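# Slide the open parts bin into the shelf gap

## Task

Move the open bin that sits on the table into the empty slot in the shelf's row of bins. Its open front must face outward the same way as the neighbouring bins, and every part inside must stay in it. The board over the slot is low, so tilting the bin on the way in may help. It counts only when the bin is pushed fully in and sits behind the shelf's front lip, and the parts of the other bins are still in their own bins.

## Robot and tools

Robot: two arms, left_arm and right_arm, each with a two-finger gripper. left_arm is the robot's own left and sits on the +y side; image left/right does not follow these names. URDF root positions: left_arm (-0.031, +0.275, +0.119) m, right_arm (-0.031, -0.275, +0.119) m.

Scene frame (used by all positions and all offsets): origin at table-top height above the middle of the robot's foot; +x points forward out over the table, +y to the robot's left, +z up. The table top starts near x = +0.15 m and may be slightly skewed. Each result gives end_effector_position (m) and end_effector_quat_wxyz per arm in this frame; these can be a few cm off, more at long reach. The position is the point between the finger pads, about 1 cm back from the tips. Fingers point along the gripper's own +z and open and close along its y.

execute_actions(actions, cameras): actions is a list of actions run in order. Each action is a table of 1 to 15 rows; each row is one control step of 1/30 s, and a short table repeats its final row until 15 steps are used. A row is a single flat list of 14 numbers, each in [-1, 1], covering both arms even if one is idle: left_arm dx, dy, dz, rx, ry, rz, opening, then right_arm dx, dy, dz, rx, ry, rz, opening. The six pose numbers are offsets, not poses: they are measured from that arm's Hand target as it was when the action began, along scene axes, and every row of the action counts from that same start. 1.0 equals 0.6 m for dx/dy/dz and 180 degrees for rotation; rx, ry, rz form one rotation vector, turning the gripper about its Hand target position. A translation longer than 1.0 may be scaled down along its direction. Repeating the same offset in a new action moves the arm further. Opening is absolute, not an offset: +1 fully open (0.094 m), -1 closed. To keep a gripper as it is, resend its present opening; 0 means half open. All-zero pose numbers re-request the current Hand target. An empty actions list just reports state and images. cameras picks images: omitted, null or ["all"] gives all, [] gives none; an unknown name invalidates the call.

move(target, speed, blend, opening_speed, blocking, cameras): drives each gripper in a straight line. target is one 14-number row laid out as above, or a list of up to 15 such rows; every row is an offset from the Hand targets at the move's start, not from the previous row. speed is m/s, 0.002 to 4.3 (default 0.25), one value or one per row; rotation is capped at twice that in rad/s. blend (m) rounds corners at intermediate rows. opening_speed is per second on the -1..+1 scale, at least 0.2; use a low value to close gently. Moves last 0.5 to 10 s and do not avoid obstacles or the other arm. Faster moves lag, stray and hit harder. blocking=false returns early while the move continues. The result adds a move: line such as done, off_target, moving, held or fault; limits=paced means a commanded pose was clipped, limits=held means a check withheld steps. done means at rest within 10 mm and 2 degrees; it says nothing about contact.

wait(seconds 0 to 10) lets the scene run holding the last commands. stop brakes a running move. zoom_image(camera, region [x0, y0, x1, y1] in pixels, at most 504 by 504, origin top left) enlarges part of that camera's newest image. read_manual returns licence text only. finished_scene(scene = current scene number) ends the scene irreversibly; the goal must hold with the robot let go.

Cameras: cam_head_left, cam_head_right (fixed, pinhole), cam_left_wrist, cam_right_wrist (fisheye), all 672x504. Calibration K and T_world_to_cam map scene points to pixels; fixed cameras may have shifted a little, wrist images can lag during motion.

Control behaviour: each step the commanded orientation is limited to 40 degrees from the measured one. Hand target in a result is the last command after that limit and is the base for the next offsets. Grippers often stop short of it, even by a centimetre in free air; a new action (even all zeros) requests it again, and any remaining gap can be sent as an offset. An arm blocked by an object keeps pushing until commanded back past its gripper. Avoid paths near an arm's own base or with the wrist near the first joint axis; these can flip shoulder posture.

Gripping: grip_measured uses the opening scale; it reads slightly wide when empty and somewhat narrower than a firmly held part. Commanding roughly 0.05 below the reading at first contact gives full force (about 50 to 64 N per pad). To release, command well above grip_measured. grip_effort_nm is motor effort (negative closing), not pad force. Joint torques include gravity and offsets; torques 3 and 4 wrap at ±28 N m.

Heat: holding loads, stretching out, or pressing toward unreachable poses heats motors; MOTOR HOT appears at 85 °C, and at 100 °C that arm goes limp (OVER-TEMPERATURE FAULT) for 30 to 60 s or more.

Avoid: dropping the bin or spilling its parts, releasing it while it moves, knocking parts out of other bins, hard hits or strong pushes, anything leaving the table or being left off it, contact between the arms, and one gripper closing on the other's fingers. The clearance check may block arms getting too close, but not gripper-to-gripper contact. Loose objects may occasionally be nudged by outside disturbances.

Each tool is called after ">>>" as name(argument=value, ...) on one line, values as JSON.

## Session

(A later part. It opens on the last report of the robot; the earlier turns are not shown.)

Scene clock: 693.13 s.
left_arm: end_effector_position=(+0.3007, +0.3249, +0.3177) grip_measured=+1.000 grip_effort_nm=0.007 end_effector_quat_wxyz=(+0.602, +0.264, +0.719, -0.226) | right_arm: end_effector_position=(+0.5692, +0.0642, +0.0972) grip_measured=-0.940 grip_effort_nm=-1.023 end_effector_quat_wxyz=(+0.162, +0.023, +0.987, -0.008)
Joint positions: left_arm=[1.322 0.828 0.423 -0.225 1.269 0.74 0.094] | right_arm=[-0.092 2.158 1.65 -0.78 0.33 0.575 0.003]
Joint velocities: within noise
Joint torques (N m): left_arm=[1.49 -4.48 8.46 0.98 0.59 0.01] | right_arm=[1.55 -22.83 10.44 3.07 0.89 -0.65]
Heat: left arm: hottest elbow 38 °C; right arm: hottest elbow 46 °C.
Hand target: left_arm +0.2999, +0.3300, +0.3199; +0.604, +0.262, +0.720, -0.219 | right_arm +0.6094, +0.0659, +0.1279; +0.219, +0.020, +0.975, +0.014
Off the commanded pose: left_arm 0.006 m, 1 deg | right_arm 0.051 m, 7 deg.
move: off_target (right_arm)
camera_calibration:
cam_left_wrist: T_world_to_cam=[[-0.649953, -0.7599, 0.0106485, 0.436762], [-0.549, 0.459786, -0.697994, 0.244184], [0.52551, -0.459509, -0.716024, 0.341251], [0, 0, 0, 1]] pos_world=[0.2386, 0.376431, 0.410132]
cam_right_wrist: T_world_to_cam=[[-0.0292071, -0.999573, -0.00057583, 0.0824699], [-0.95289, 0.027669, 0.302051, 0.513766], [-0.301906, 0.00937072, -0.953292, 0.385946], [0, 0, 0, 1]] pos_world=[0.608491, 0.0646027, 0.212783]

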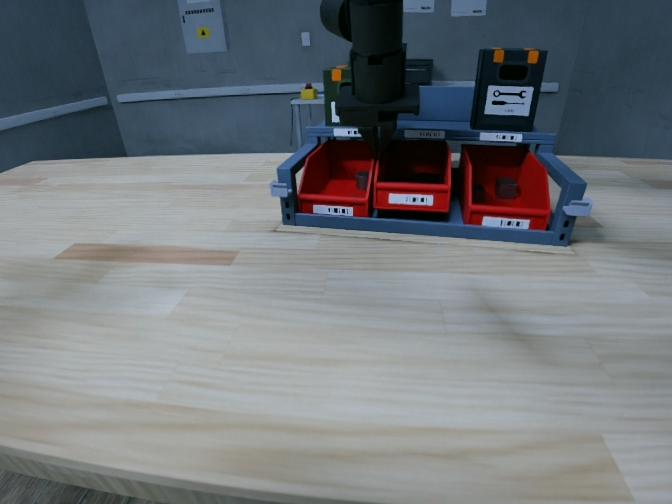

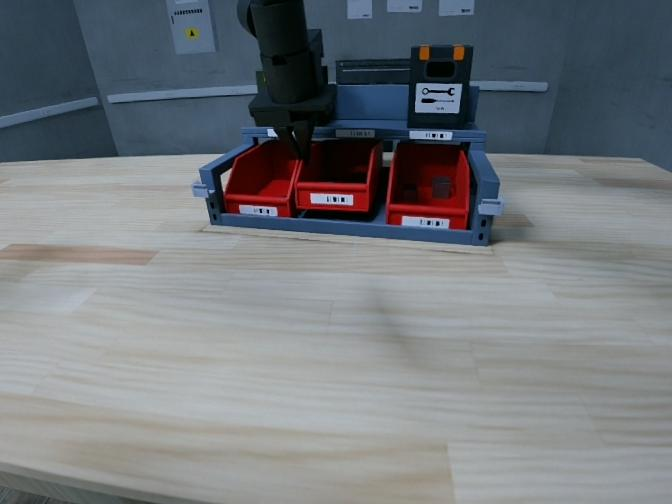

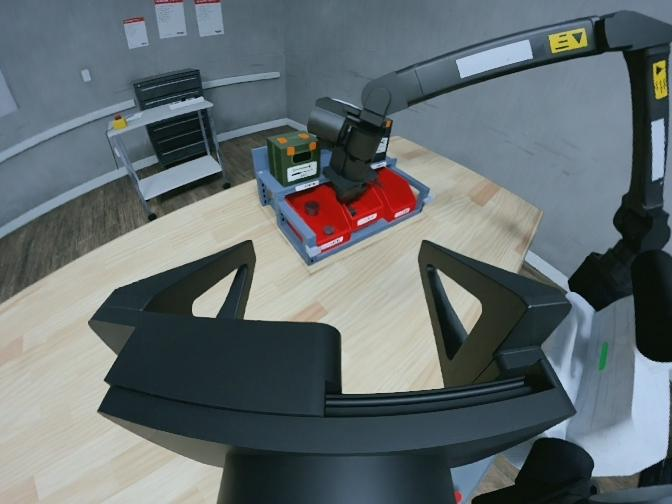

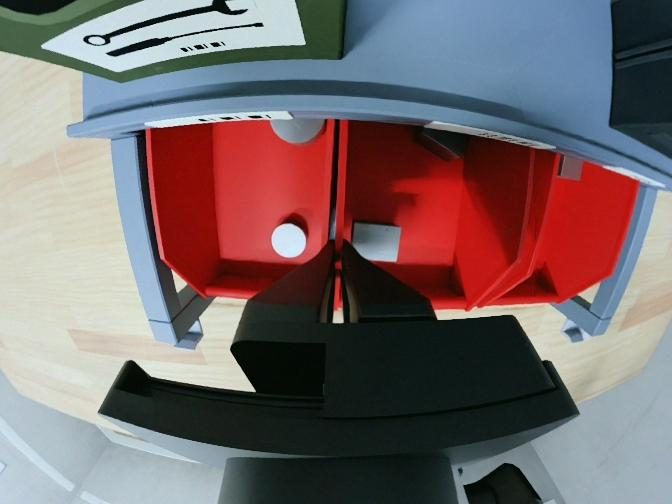

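>>> move(target=[0,0,0,0,0,0,1,0.0,-0.01,-0.012,0,0.0,-0.012,-1.0], speed=0.05)

>>> zoom_image(camera="cam_head_right", region=[180, 110, 510, 270])

>>> zoom_image(camera="cam_left_wrist", region=[290, 150, 450, 280])

Scene clock: 710.60 s.
left_arm: end_effector_position=(+0.3007, +0.3249, +0.3177) grip_measured=+1.000 grip_effort_nm=0.012 end_effector_quat_wxyz=(+0.602, +0.264, +0.719, -0.226) | right_arm: end_effector_position=(+0.5695, +0.0626, +0.0955) grip_measured=-0.940 grip_effort_nm=-1.028 end_effector_quat_wxyz=(+0.167, +0.029, +0.985, -0.009)
Joint positions: left_arm=[1.322 0.828 0.423 -0.225 1.269 0.74 0.094] | right_arm=[-0.092 2.157 1.639 -0.764 0.341 0.584 0.003]
Joint velocities: within noise
Joint torques (N m): left_arm=[1.49 -4.6 8.43 0.95 0.58 0.02] | right_arm=[1.08 -21.89 10.22 2.96 0.88 -0.51]
Heat: left arm: hottest elbow 38 °C; right arm: hottest elbow 42 °C.
Hand target: left_arm +0.2999, +0.3300, +0.3199; +0.604, +0.262, +0.720, -0.219 | right_arm +0.6096, +0.0596, +0.1210; +0.220, +0.039, +0.975, +0.010
Off the commanded pose: left_arm 0.006 m, 1 deg | right_arm 0.047 m, 7 deg.
move: off_target (right_arm)
camera_calibration:
cam_left_wrist: T_world_to_cam=[[-0.649953, -0.7599, 0.0106485, 0.436762], [-0.549, 0.459786, -0.697994, 0.244184], [0.52551, -0.459509, -0.716024, 0.341251], [0, 0, 0, 1]] pos_world=[0.2386, 0.376431, 0.410132]
cam_right_wrist: T_world_to_cam=[[-0.0412758, -0.999148, 0.000651104, 0.0877102], [-0.955884, 0.0396782, 0.291053, 0.516646], [-0.290831, 0.0113911, -0.956707, 0.378368], [0, 0, 0, 1]] pos_world=[0.607515, 0.0628258, 0.211558]

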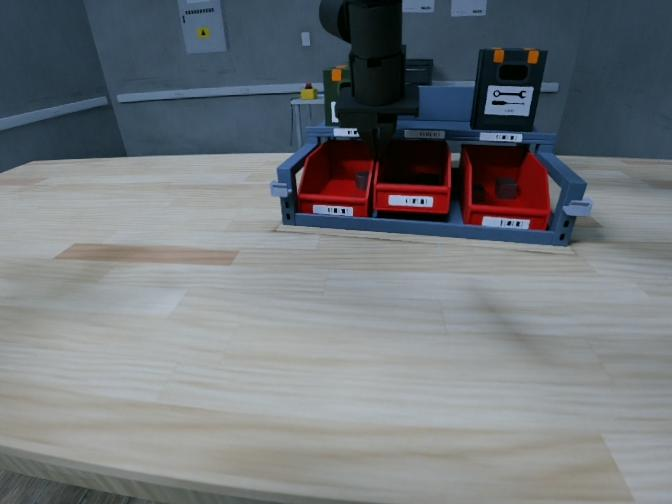

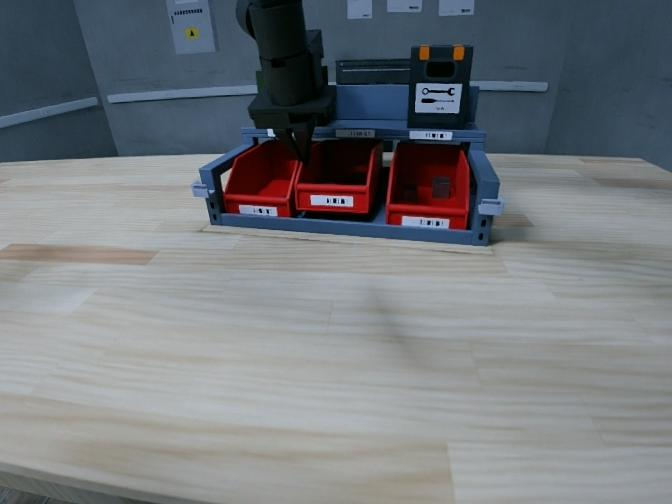

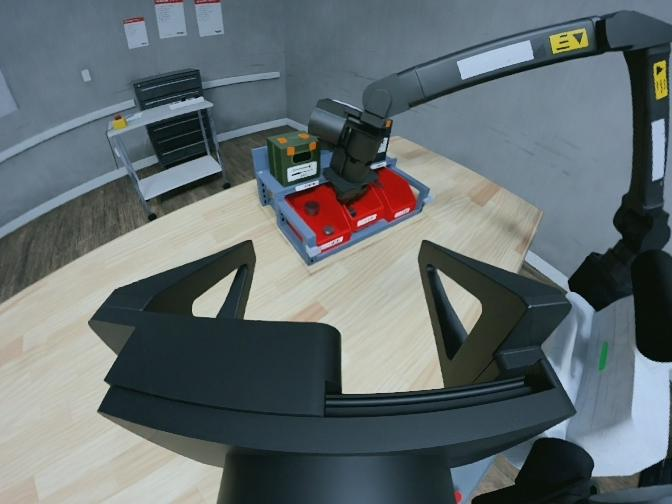

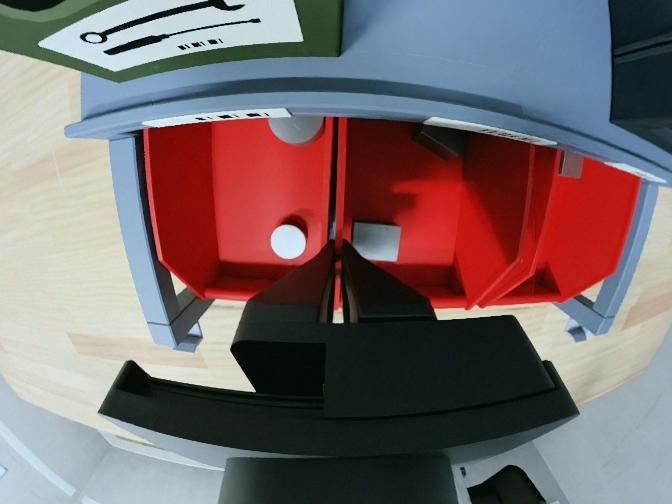

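Scaled by 1.527 from the camera's 672x504 image, which has a finer 960x720 frame.

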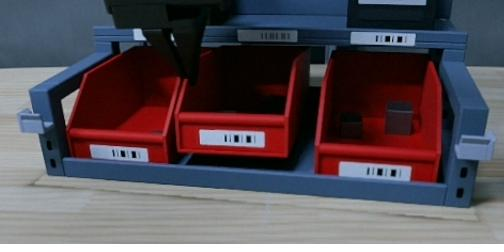

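Scaled by 3.150 from the camera's 672x504 image, which has a finer 960x720 frame.

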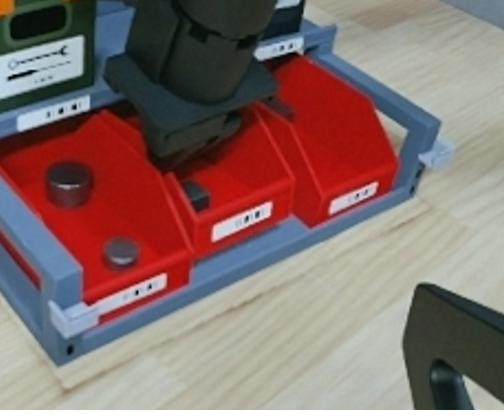

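>>> move(target=[[0,0,0,0,0,0,1,0.0,-0.006,0.014,0,0.006,0,-1.0],[0,0,0,0,0,0,1,0.022,-0.008,0.014,0,0.006,0,-1.0]], speed=0.05)

>>> zoom_image(camera="cam_head_right", region=[220, 120, 420, 260])

>>> zoom_image(camera="cam_left_wrist", region=[310, 170, 430, 270])

Scene clock: 731.20 s.
left_arm: end_effector_position=(+0.3007, +0.3249, +0.3177) grip_measured=+1.000 grip_effort_nm=0.007 end_effector_quat_wxyz=(+0.602, +0.264, +0.719, -0.226) | right_arm: end_effector_position=(+0.5683, +0.0633, +0.0952) grip_measured=-0.940 grip_effort_nm=-1.033 end_effector_quat_wxyz=(+0.164, +0.028, +0.986, -0.007)
Joint positions: left_arm=[1.322 0.828 0.423 -0.225 1.269 0.74 0.094] | right_arm=[-0.092 2.156 1.639 -0.766 0.334 0.585 0.003]
Joint velocities: within noise
Joint torques (N m): left_arm=[1.55 -4.54 8.47 0.96 0.59 0.02] | right_arm=[0.03 -21.48 14.35 1.35 0.64 -0.57]
Heat: left arm: hottest elbow 38 °C; right arm: hottest elbow 41 °C.
Hand target: left_arm +0.2999, +0.3300, +0.3199; +0.604, +0.262, +0.720, -0.219 | right_arm +0.6227, +0.0548, +0.1293; +0.210, +0.039, +0.977, +0.009
Off the commanded pose: left_arm 0.006 m, 1 deg | right_arm 0.065 m, 6 deg.
move: off_target (right_arm)
camera_calibration:
cam_left_wrist: T_world_to_cam=[[-0.649953, -0.7599, 0.0106485, 0.436762], [-0.549, 0.459786, -0.697994, 0.244184], [0.52551, -0.459509, -0.716024, 0.341251], [0, 0, 0, 1]] pos_world=[0.2386, 0.376431, 0.410132]
cam_right_wrist: T_world_to_cam=[[-0.0397125, -0.999205, -0.00357103, 0.0877348], [-0.954293, 0.0368676, 0.296591, 0.514371], [-0.296223, 0.0151862, -0.954998, 0.380336], [0, 0, 0, 1]] pos_world=[0.607009, 0.0629255, 0.210976]

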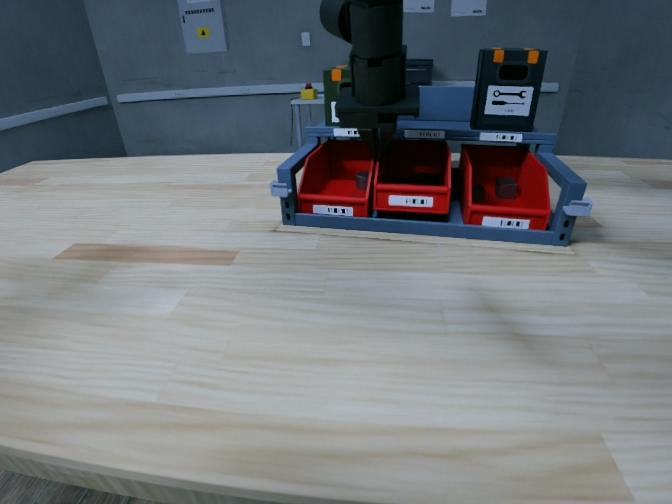

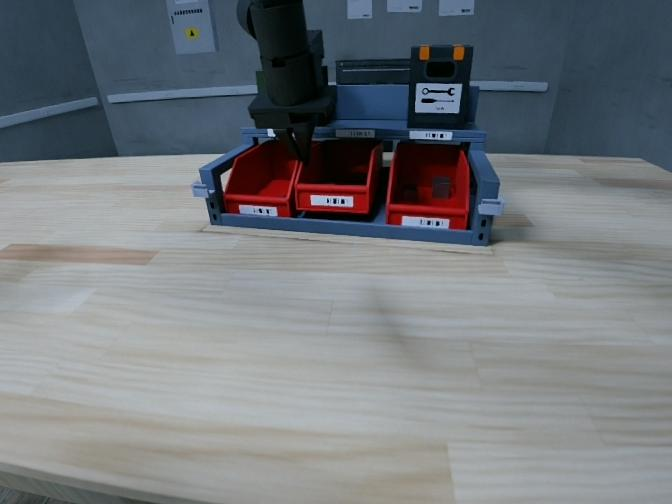

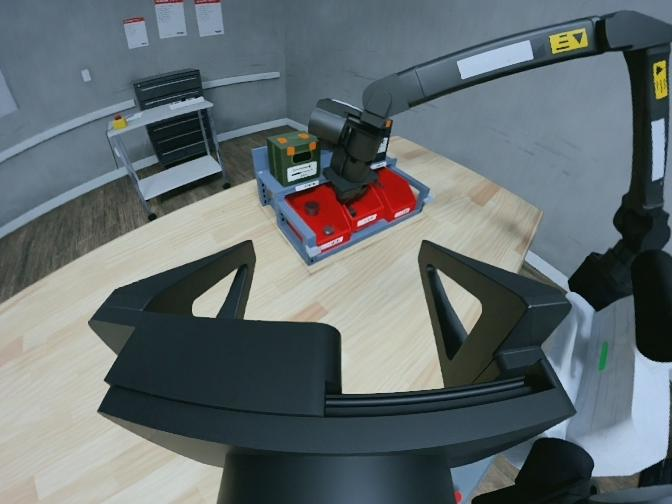

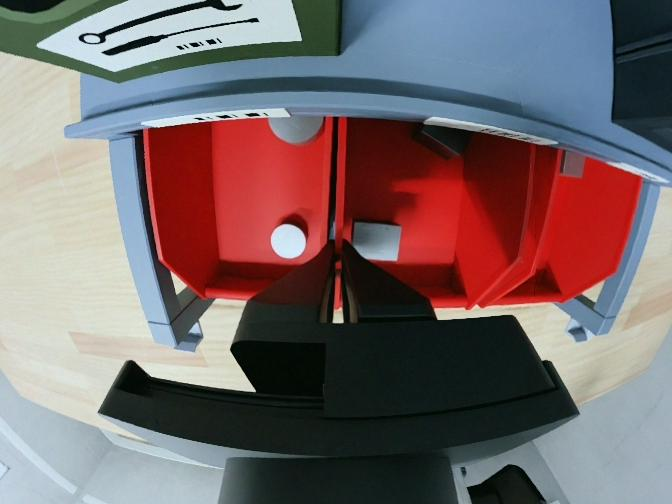

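Scaled by 2.520 from the camera's 672x504 image, which has a finer 960x720 frame.

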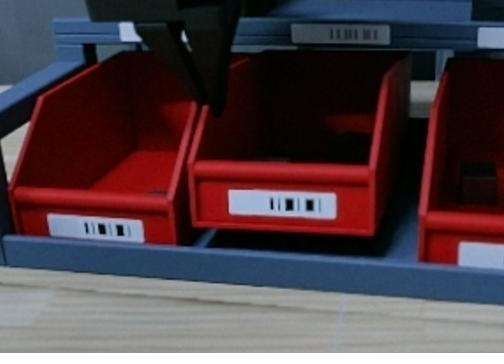

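Scaled by 4.200 from the camera's 672x504 image, which has a finer 960x720 frame.

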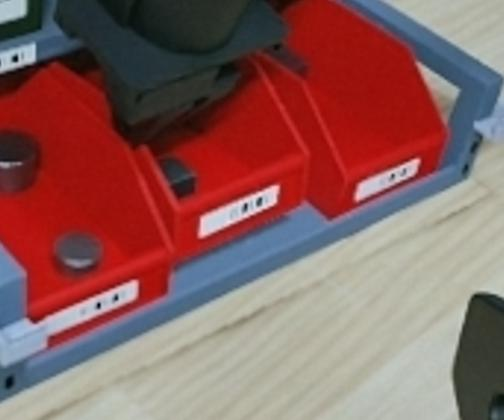

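>>> move(target=[[0,0,0,0,0,0,1,-0.03,0.003,0.0,0,0.0,0,-1.0],[0,0,0,0,0,0,1,-0.03,0.003,-0.012,-0.002,-0.05,0,-1.0]], speed=0.05)

>>> zoom_image(camera="cam_head_right", region=[220, 120, 420, 260])

>>> zoom_image(camera="cam_left_wrist", region=[310, 170, 430, 270])

Scene clock: 769.87 s.
left_arm: end_effector_position=(+0.3007, +0.3249, +0.3177) grip_measured=+1.000 grip_effort_nm=0.007 end_effector_quat_wxyz=(+0.602, +0.264, +0.719, -0.226) | right_arm: end_effector_position=(+0.5653, +0.0616, +0.0829) grip_measured=-0.940 grip_effort_nm=-1.028 end_effector_quat_wxyz=(+0.232, +0.034, +0.972, -0.006)
Joint positions: left_arm=[1.322 0.828 0.423 -0.225 1.269 0.74 0.094] | right_arm=[-0.076 2.129 1.506 -0.539 0.411 0.567 0.003]
Joint velocities: within noise
Joint torques (N m): left_arm=[1.67 -4.54 8.47 0.99 0.59 0.02] | right_arm=[1.08 -22.89 9.66 2.77 1.1 -0.63]
Heat: left arm: hottest elbow 38 °C; right arm: hottest elbow 42 °C.
Hand target: left_arm +0.2999, +0.3300, +0.3199; +0.604, +0.262, +0.720, -0.219 | right_arm +0.6046, +0.0567, +0.1219; +0.286, +0.037, +0.957, +0.009
Off the commanded pose: left_arm 0.006 m, 1 deg | right_arm 0.056 m, 7 deg.
move: off_target (right_arm)
camera_calibration:
cam_left_wrist: T_world_to_cam=[[-0.649953, -0.7599, 0.0106485, 0.436762], [-0.549, 0.459786, -0.697994, 0.244184], [0.52551, -0.459509, -0.716024, 0.341251], [0, 0, 0, 1]] pos_world=[0.2386, 0.376431, 0.410132]
cam_right_wrist: T_world_to_cam=[[-0.0483742, -0.998776, -0.0103427, 0.0913899], [-0.985818, 0.0460756, 0.161368, 0.543646], [-0.160694, 0.0180021, -0.98684, 0.293553], [0, 0, 0, 1]] pos_world=[0.587529, 0.0609446, 0.202908]

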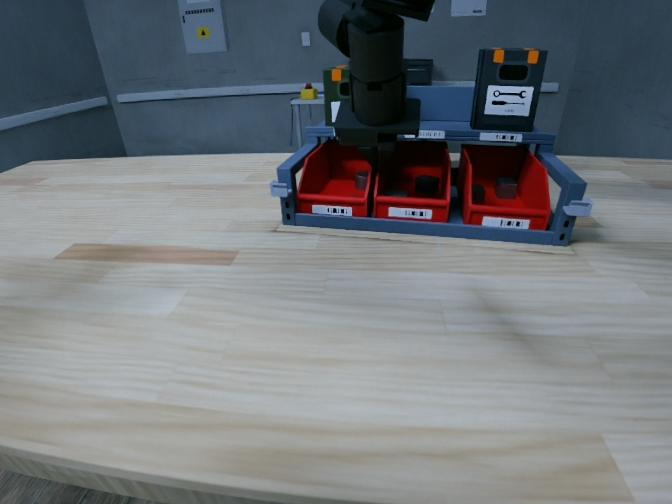

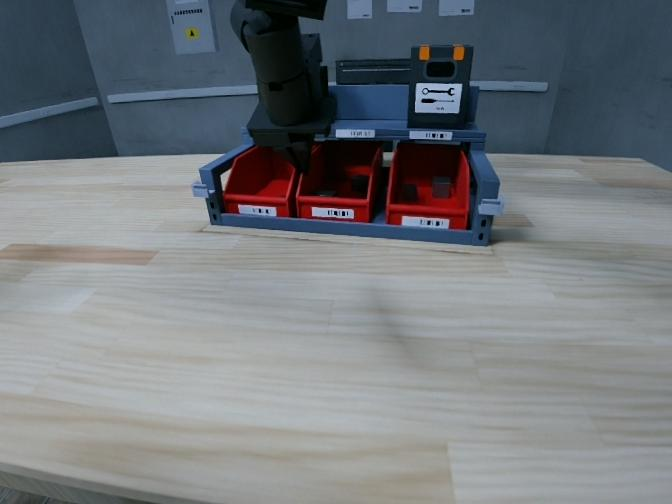

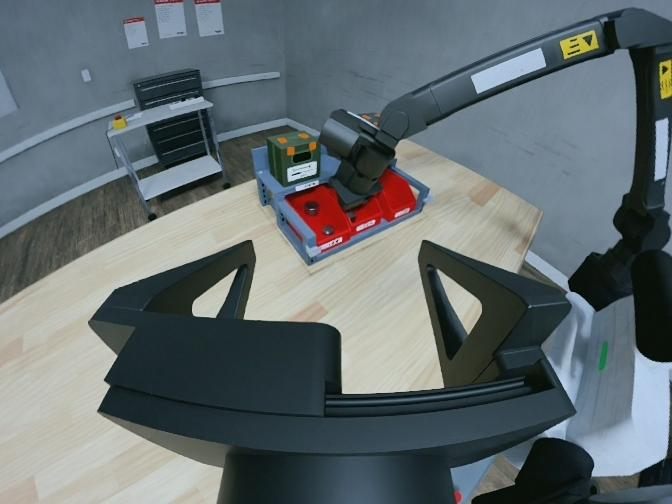

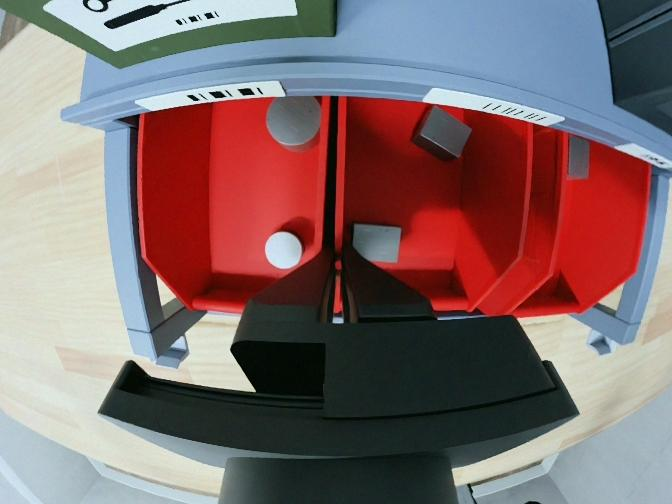

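Scaled by 2.520 from the camera's 672x504 image, which has a finer 960x720 frame.

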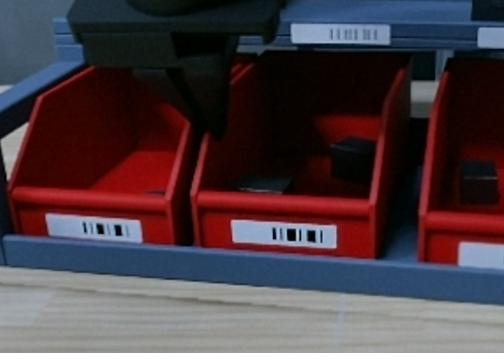

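Scaled by 4.200 from the camera's 672x504 image, which has a finer 960x720 frame.

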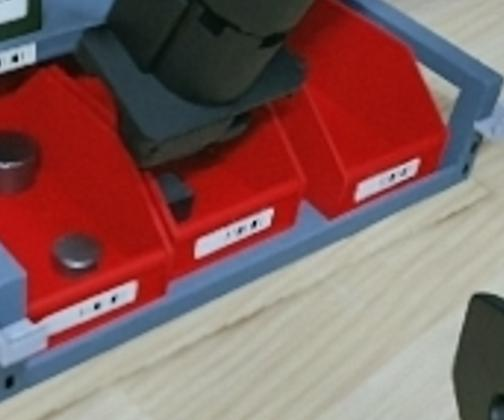

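>>> move(target=[[0,0,0,0,0,0,1,0,0,0.008,0,0.012,0,-1.0],[0,0,0,0,0,0,1,0,0,0.008,0,0.012,0,-0.78],[0,0,0,0,0,0,1,-0.06,0,0.12,0,0.012,0,-0.78]], speed=0.06)

>>> zoom_image(camera="cam_head_right", region=[220, 120, 420, 260])

>>> zoom_image(camera="cam_left_wrist", region=[310, 170, 430, 270])

Scene clock: 780.53 s.
left_arm: end_effector_position=(+0.3007, +0.3249, +0.3177) grip_measured=+1.000 grip_effort_nm=0.007 end_effector_quat_wxyz=(+0.602, +0.264, +0.719, -0.226) | right_arm: end_effector_position=(+0.5750, +0.0506, +0.1874) grip_measured=-0.782 grip_effort_nm=0.115 end_effector_quat_wxyz=(+0.267, +0.038, +0.963, +0.006)
Joint positions: left_arm=[1.322 0.828 0.423 -0.225 1.269 0.74 0.094] | right_arm=[-0.071 1.966 1.521 -0.64 0.433 0.555 0.01]
Joint velocities: within noise
Joint torques (N m): left_arm=[1.44 -4.54 8.47 0.94 0.58 0.02] | right_arm=[3.9 -20.01 8.13 0.31 0.23 0.01]
Heat: left arm: hottest elbow 38 °C; right arm: hottest elbow 42 °C.
Hand target: left_arm +0.2999, +0.3300, +0.3199; +0.604, +0.262, +0.720, -0.219 | right_arm +0.5686, +0.0568, +0.1941; +0.268, +0.037, +0.963, +0.009
Off the commanded pose: left_arm 0.006 m, 1 deg | right_arm 0.011 m, 0 deg.
move: off_target (right_arm); target 2's new opening was sent with right_arm's hand 0.061 m and 5 deg from that target
camera_calibration:
cam_left_wrist: T_world_to_cam=[[-0.649953, -0.7599, 0.0106485, 0.436762], [-0.549, 0.459786, -0.697994, 0.244184], [0.52551, -0.459509, -0.716024, 0.341251], [0, 0, 0, 1]] pos_world=[0.2386, 0.376431, 0.410132]
cam_right_wrist: T_world_to_cam=[[-0.0511316, -0.998058, -0.03559, 0.0882491], [-0.994797, 0.0477556, 0.0899896, 0.555206], [-0.0881151, 0.0400061, -0.995307, 0.357204], [0, 0, 0, 1]] pos_world=[0.588304, 0.0472732, 0.308705]

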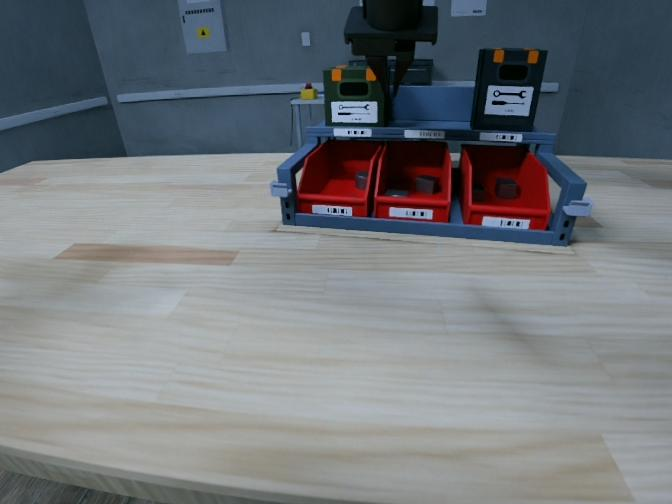

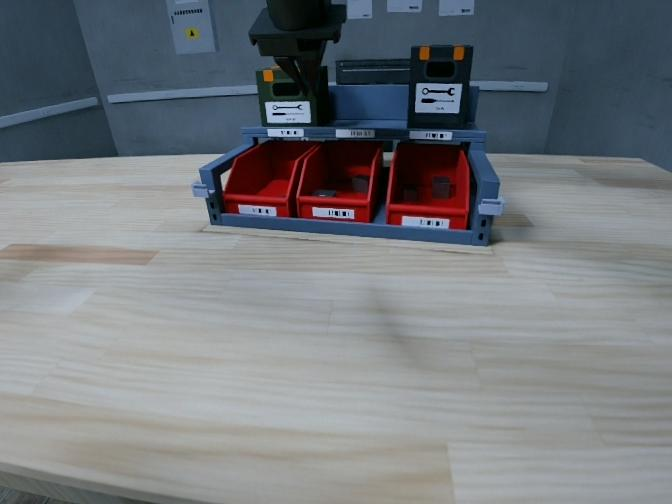

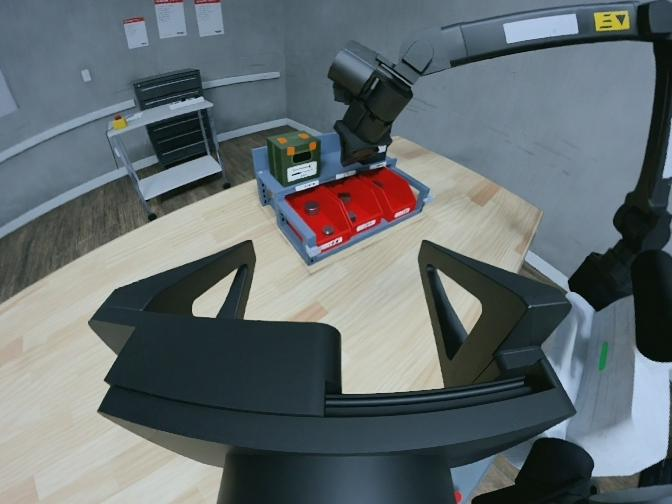

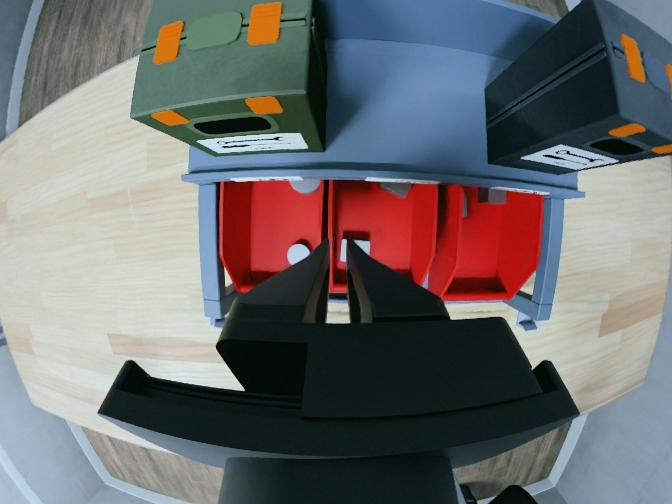

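Scaled by 2.520 from the camera's 672x504 image, which has a finer 960x720 frame.

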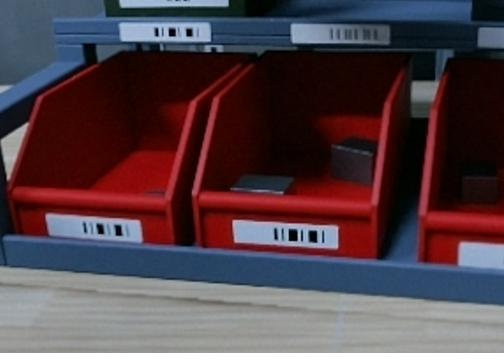

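Scaled by 4.200 from the camera's 672x504 image, which has a finer 960x720 frame.

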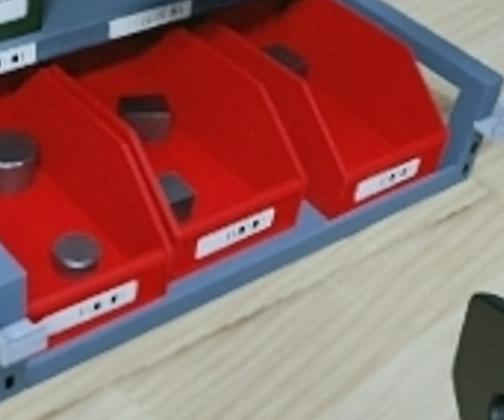

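>>> move(target=[[0,0,0,0,0,0,1,-0.114,-0.045,0.176,0,0,0,-0.78],[0.0,0,0,0,0,0,1,-0.364,-0.511,0.176,0,0,0,-0.78],[0.267,-0.65,-0.20,0.1252,0.3454,0.1973,0,-0.364,-0.511,0.176,0,0,0,0]], speed=0.25)

Scene clock: 825.77 s.
left_arm: end_effector_position=(+0.4474, -0.0415, +0.1848) grip_measured=+0.003 grip_effort_nm=-0.115 end_effector_quat_wxyz=(+0.118, +0.002, +0.993, +0.012) | right_arm: end_effector_position=(+0.3530, -0.2438, +0.3022) grip_measured=-0.003 grip_effort_nm=0.115 end_effector_quat_wxyz=(+0.273, +0.036, +0.961, +0.013)
Joint positions: left_arm=[-0.005 1.839 1.377 -0.935 -0.305 -0.649 0.047] | right_arm=[-0.436 0.942 0.765 -0.782 0.23 0.22 0.047]
Joint velocities: within noise
Joint torques (N m): left_arm=[-3.49 -16.15 11.96 0.21 -0.08 -0.14] | right_arm=[-0.67 -6.3 8.87 0.46 -0.08 -0.23]
Heat: left arm: hottest elbow 39 °C; right arm: hottest elbow 38 °C.
Hand target: left_arm +0.4599, -0.0601, +0.1999; +0.131, +0.000, +0.991, +0.000 | right_arm +0.3502, -0.2497, +0.2997; +0.268, +0.037, +0.963, +0.009
Off the commanded pose: left_arm 0.027 m, 2 deg | right_arm 0.007 m, 1 deg.
move: off_target (left_arm); target 3's new opening was sent with left_arm's hand 0.027 m and 2 deg from that target
camera_calibration:
cam_left_wrist: T_world_to_cam=[[0.00385711, -0.99964, -0.0265686, -0.0405811], [-0.926034, -0.0135982, 0.377195, 0.350687], [-0.37742, 0.0231485, -0.925753, 0.463354], [0, 0, 0, 1]] pos_world=[0.499783, -0.0465237, 0.295596]
cam_right_wrist: T_world_to_cam=[[-0.0424958, -0.997941, -0.0480392, -0.212062], [-0.996163, 0.0386402, 0.0785215, 0.339842], [-0.0765036, 0.0511917, -0.995754, 0.462437], [0, 0, 0, 1]] pos_world=[0.364904, -0.24843, 0.423601]

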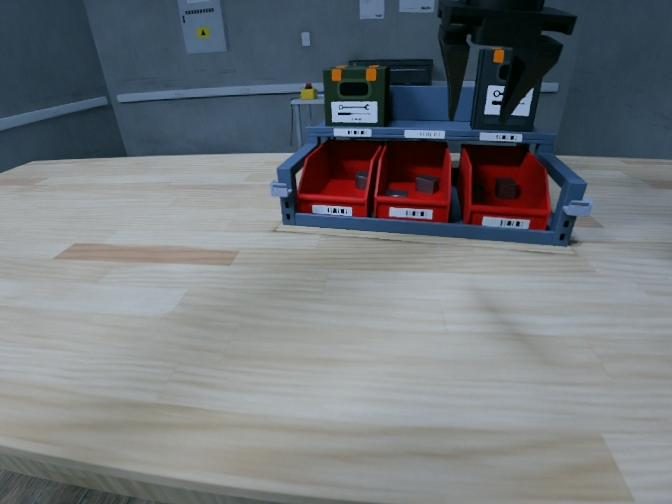

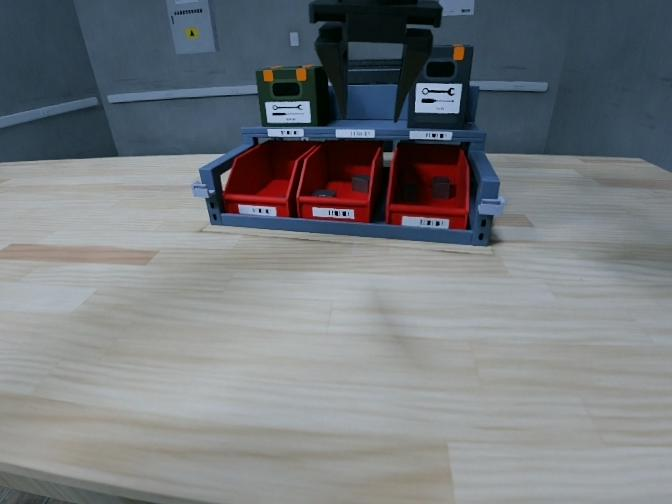

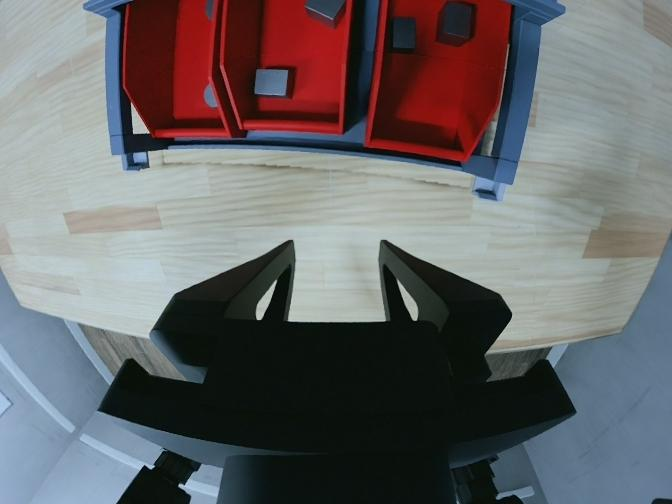

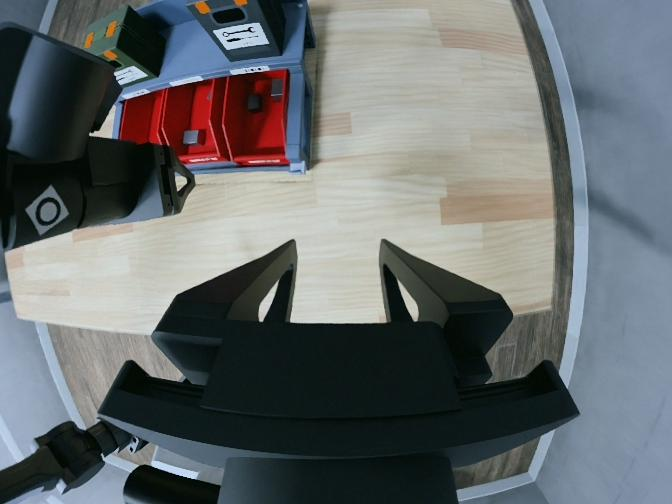

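>>> finished_scene(scene=1)

The scene is finished: the task was done.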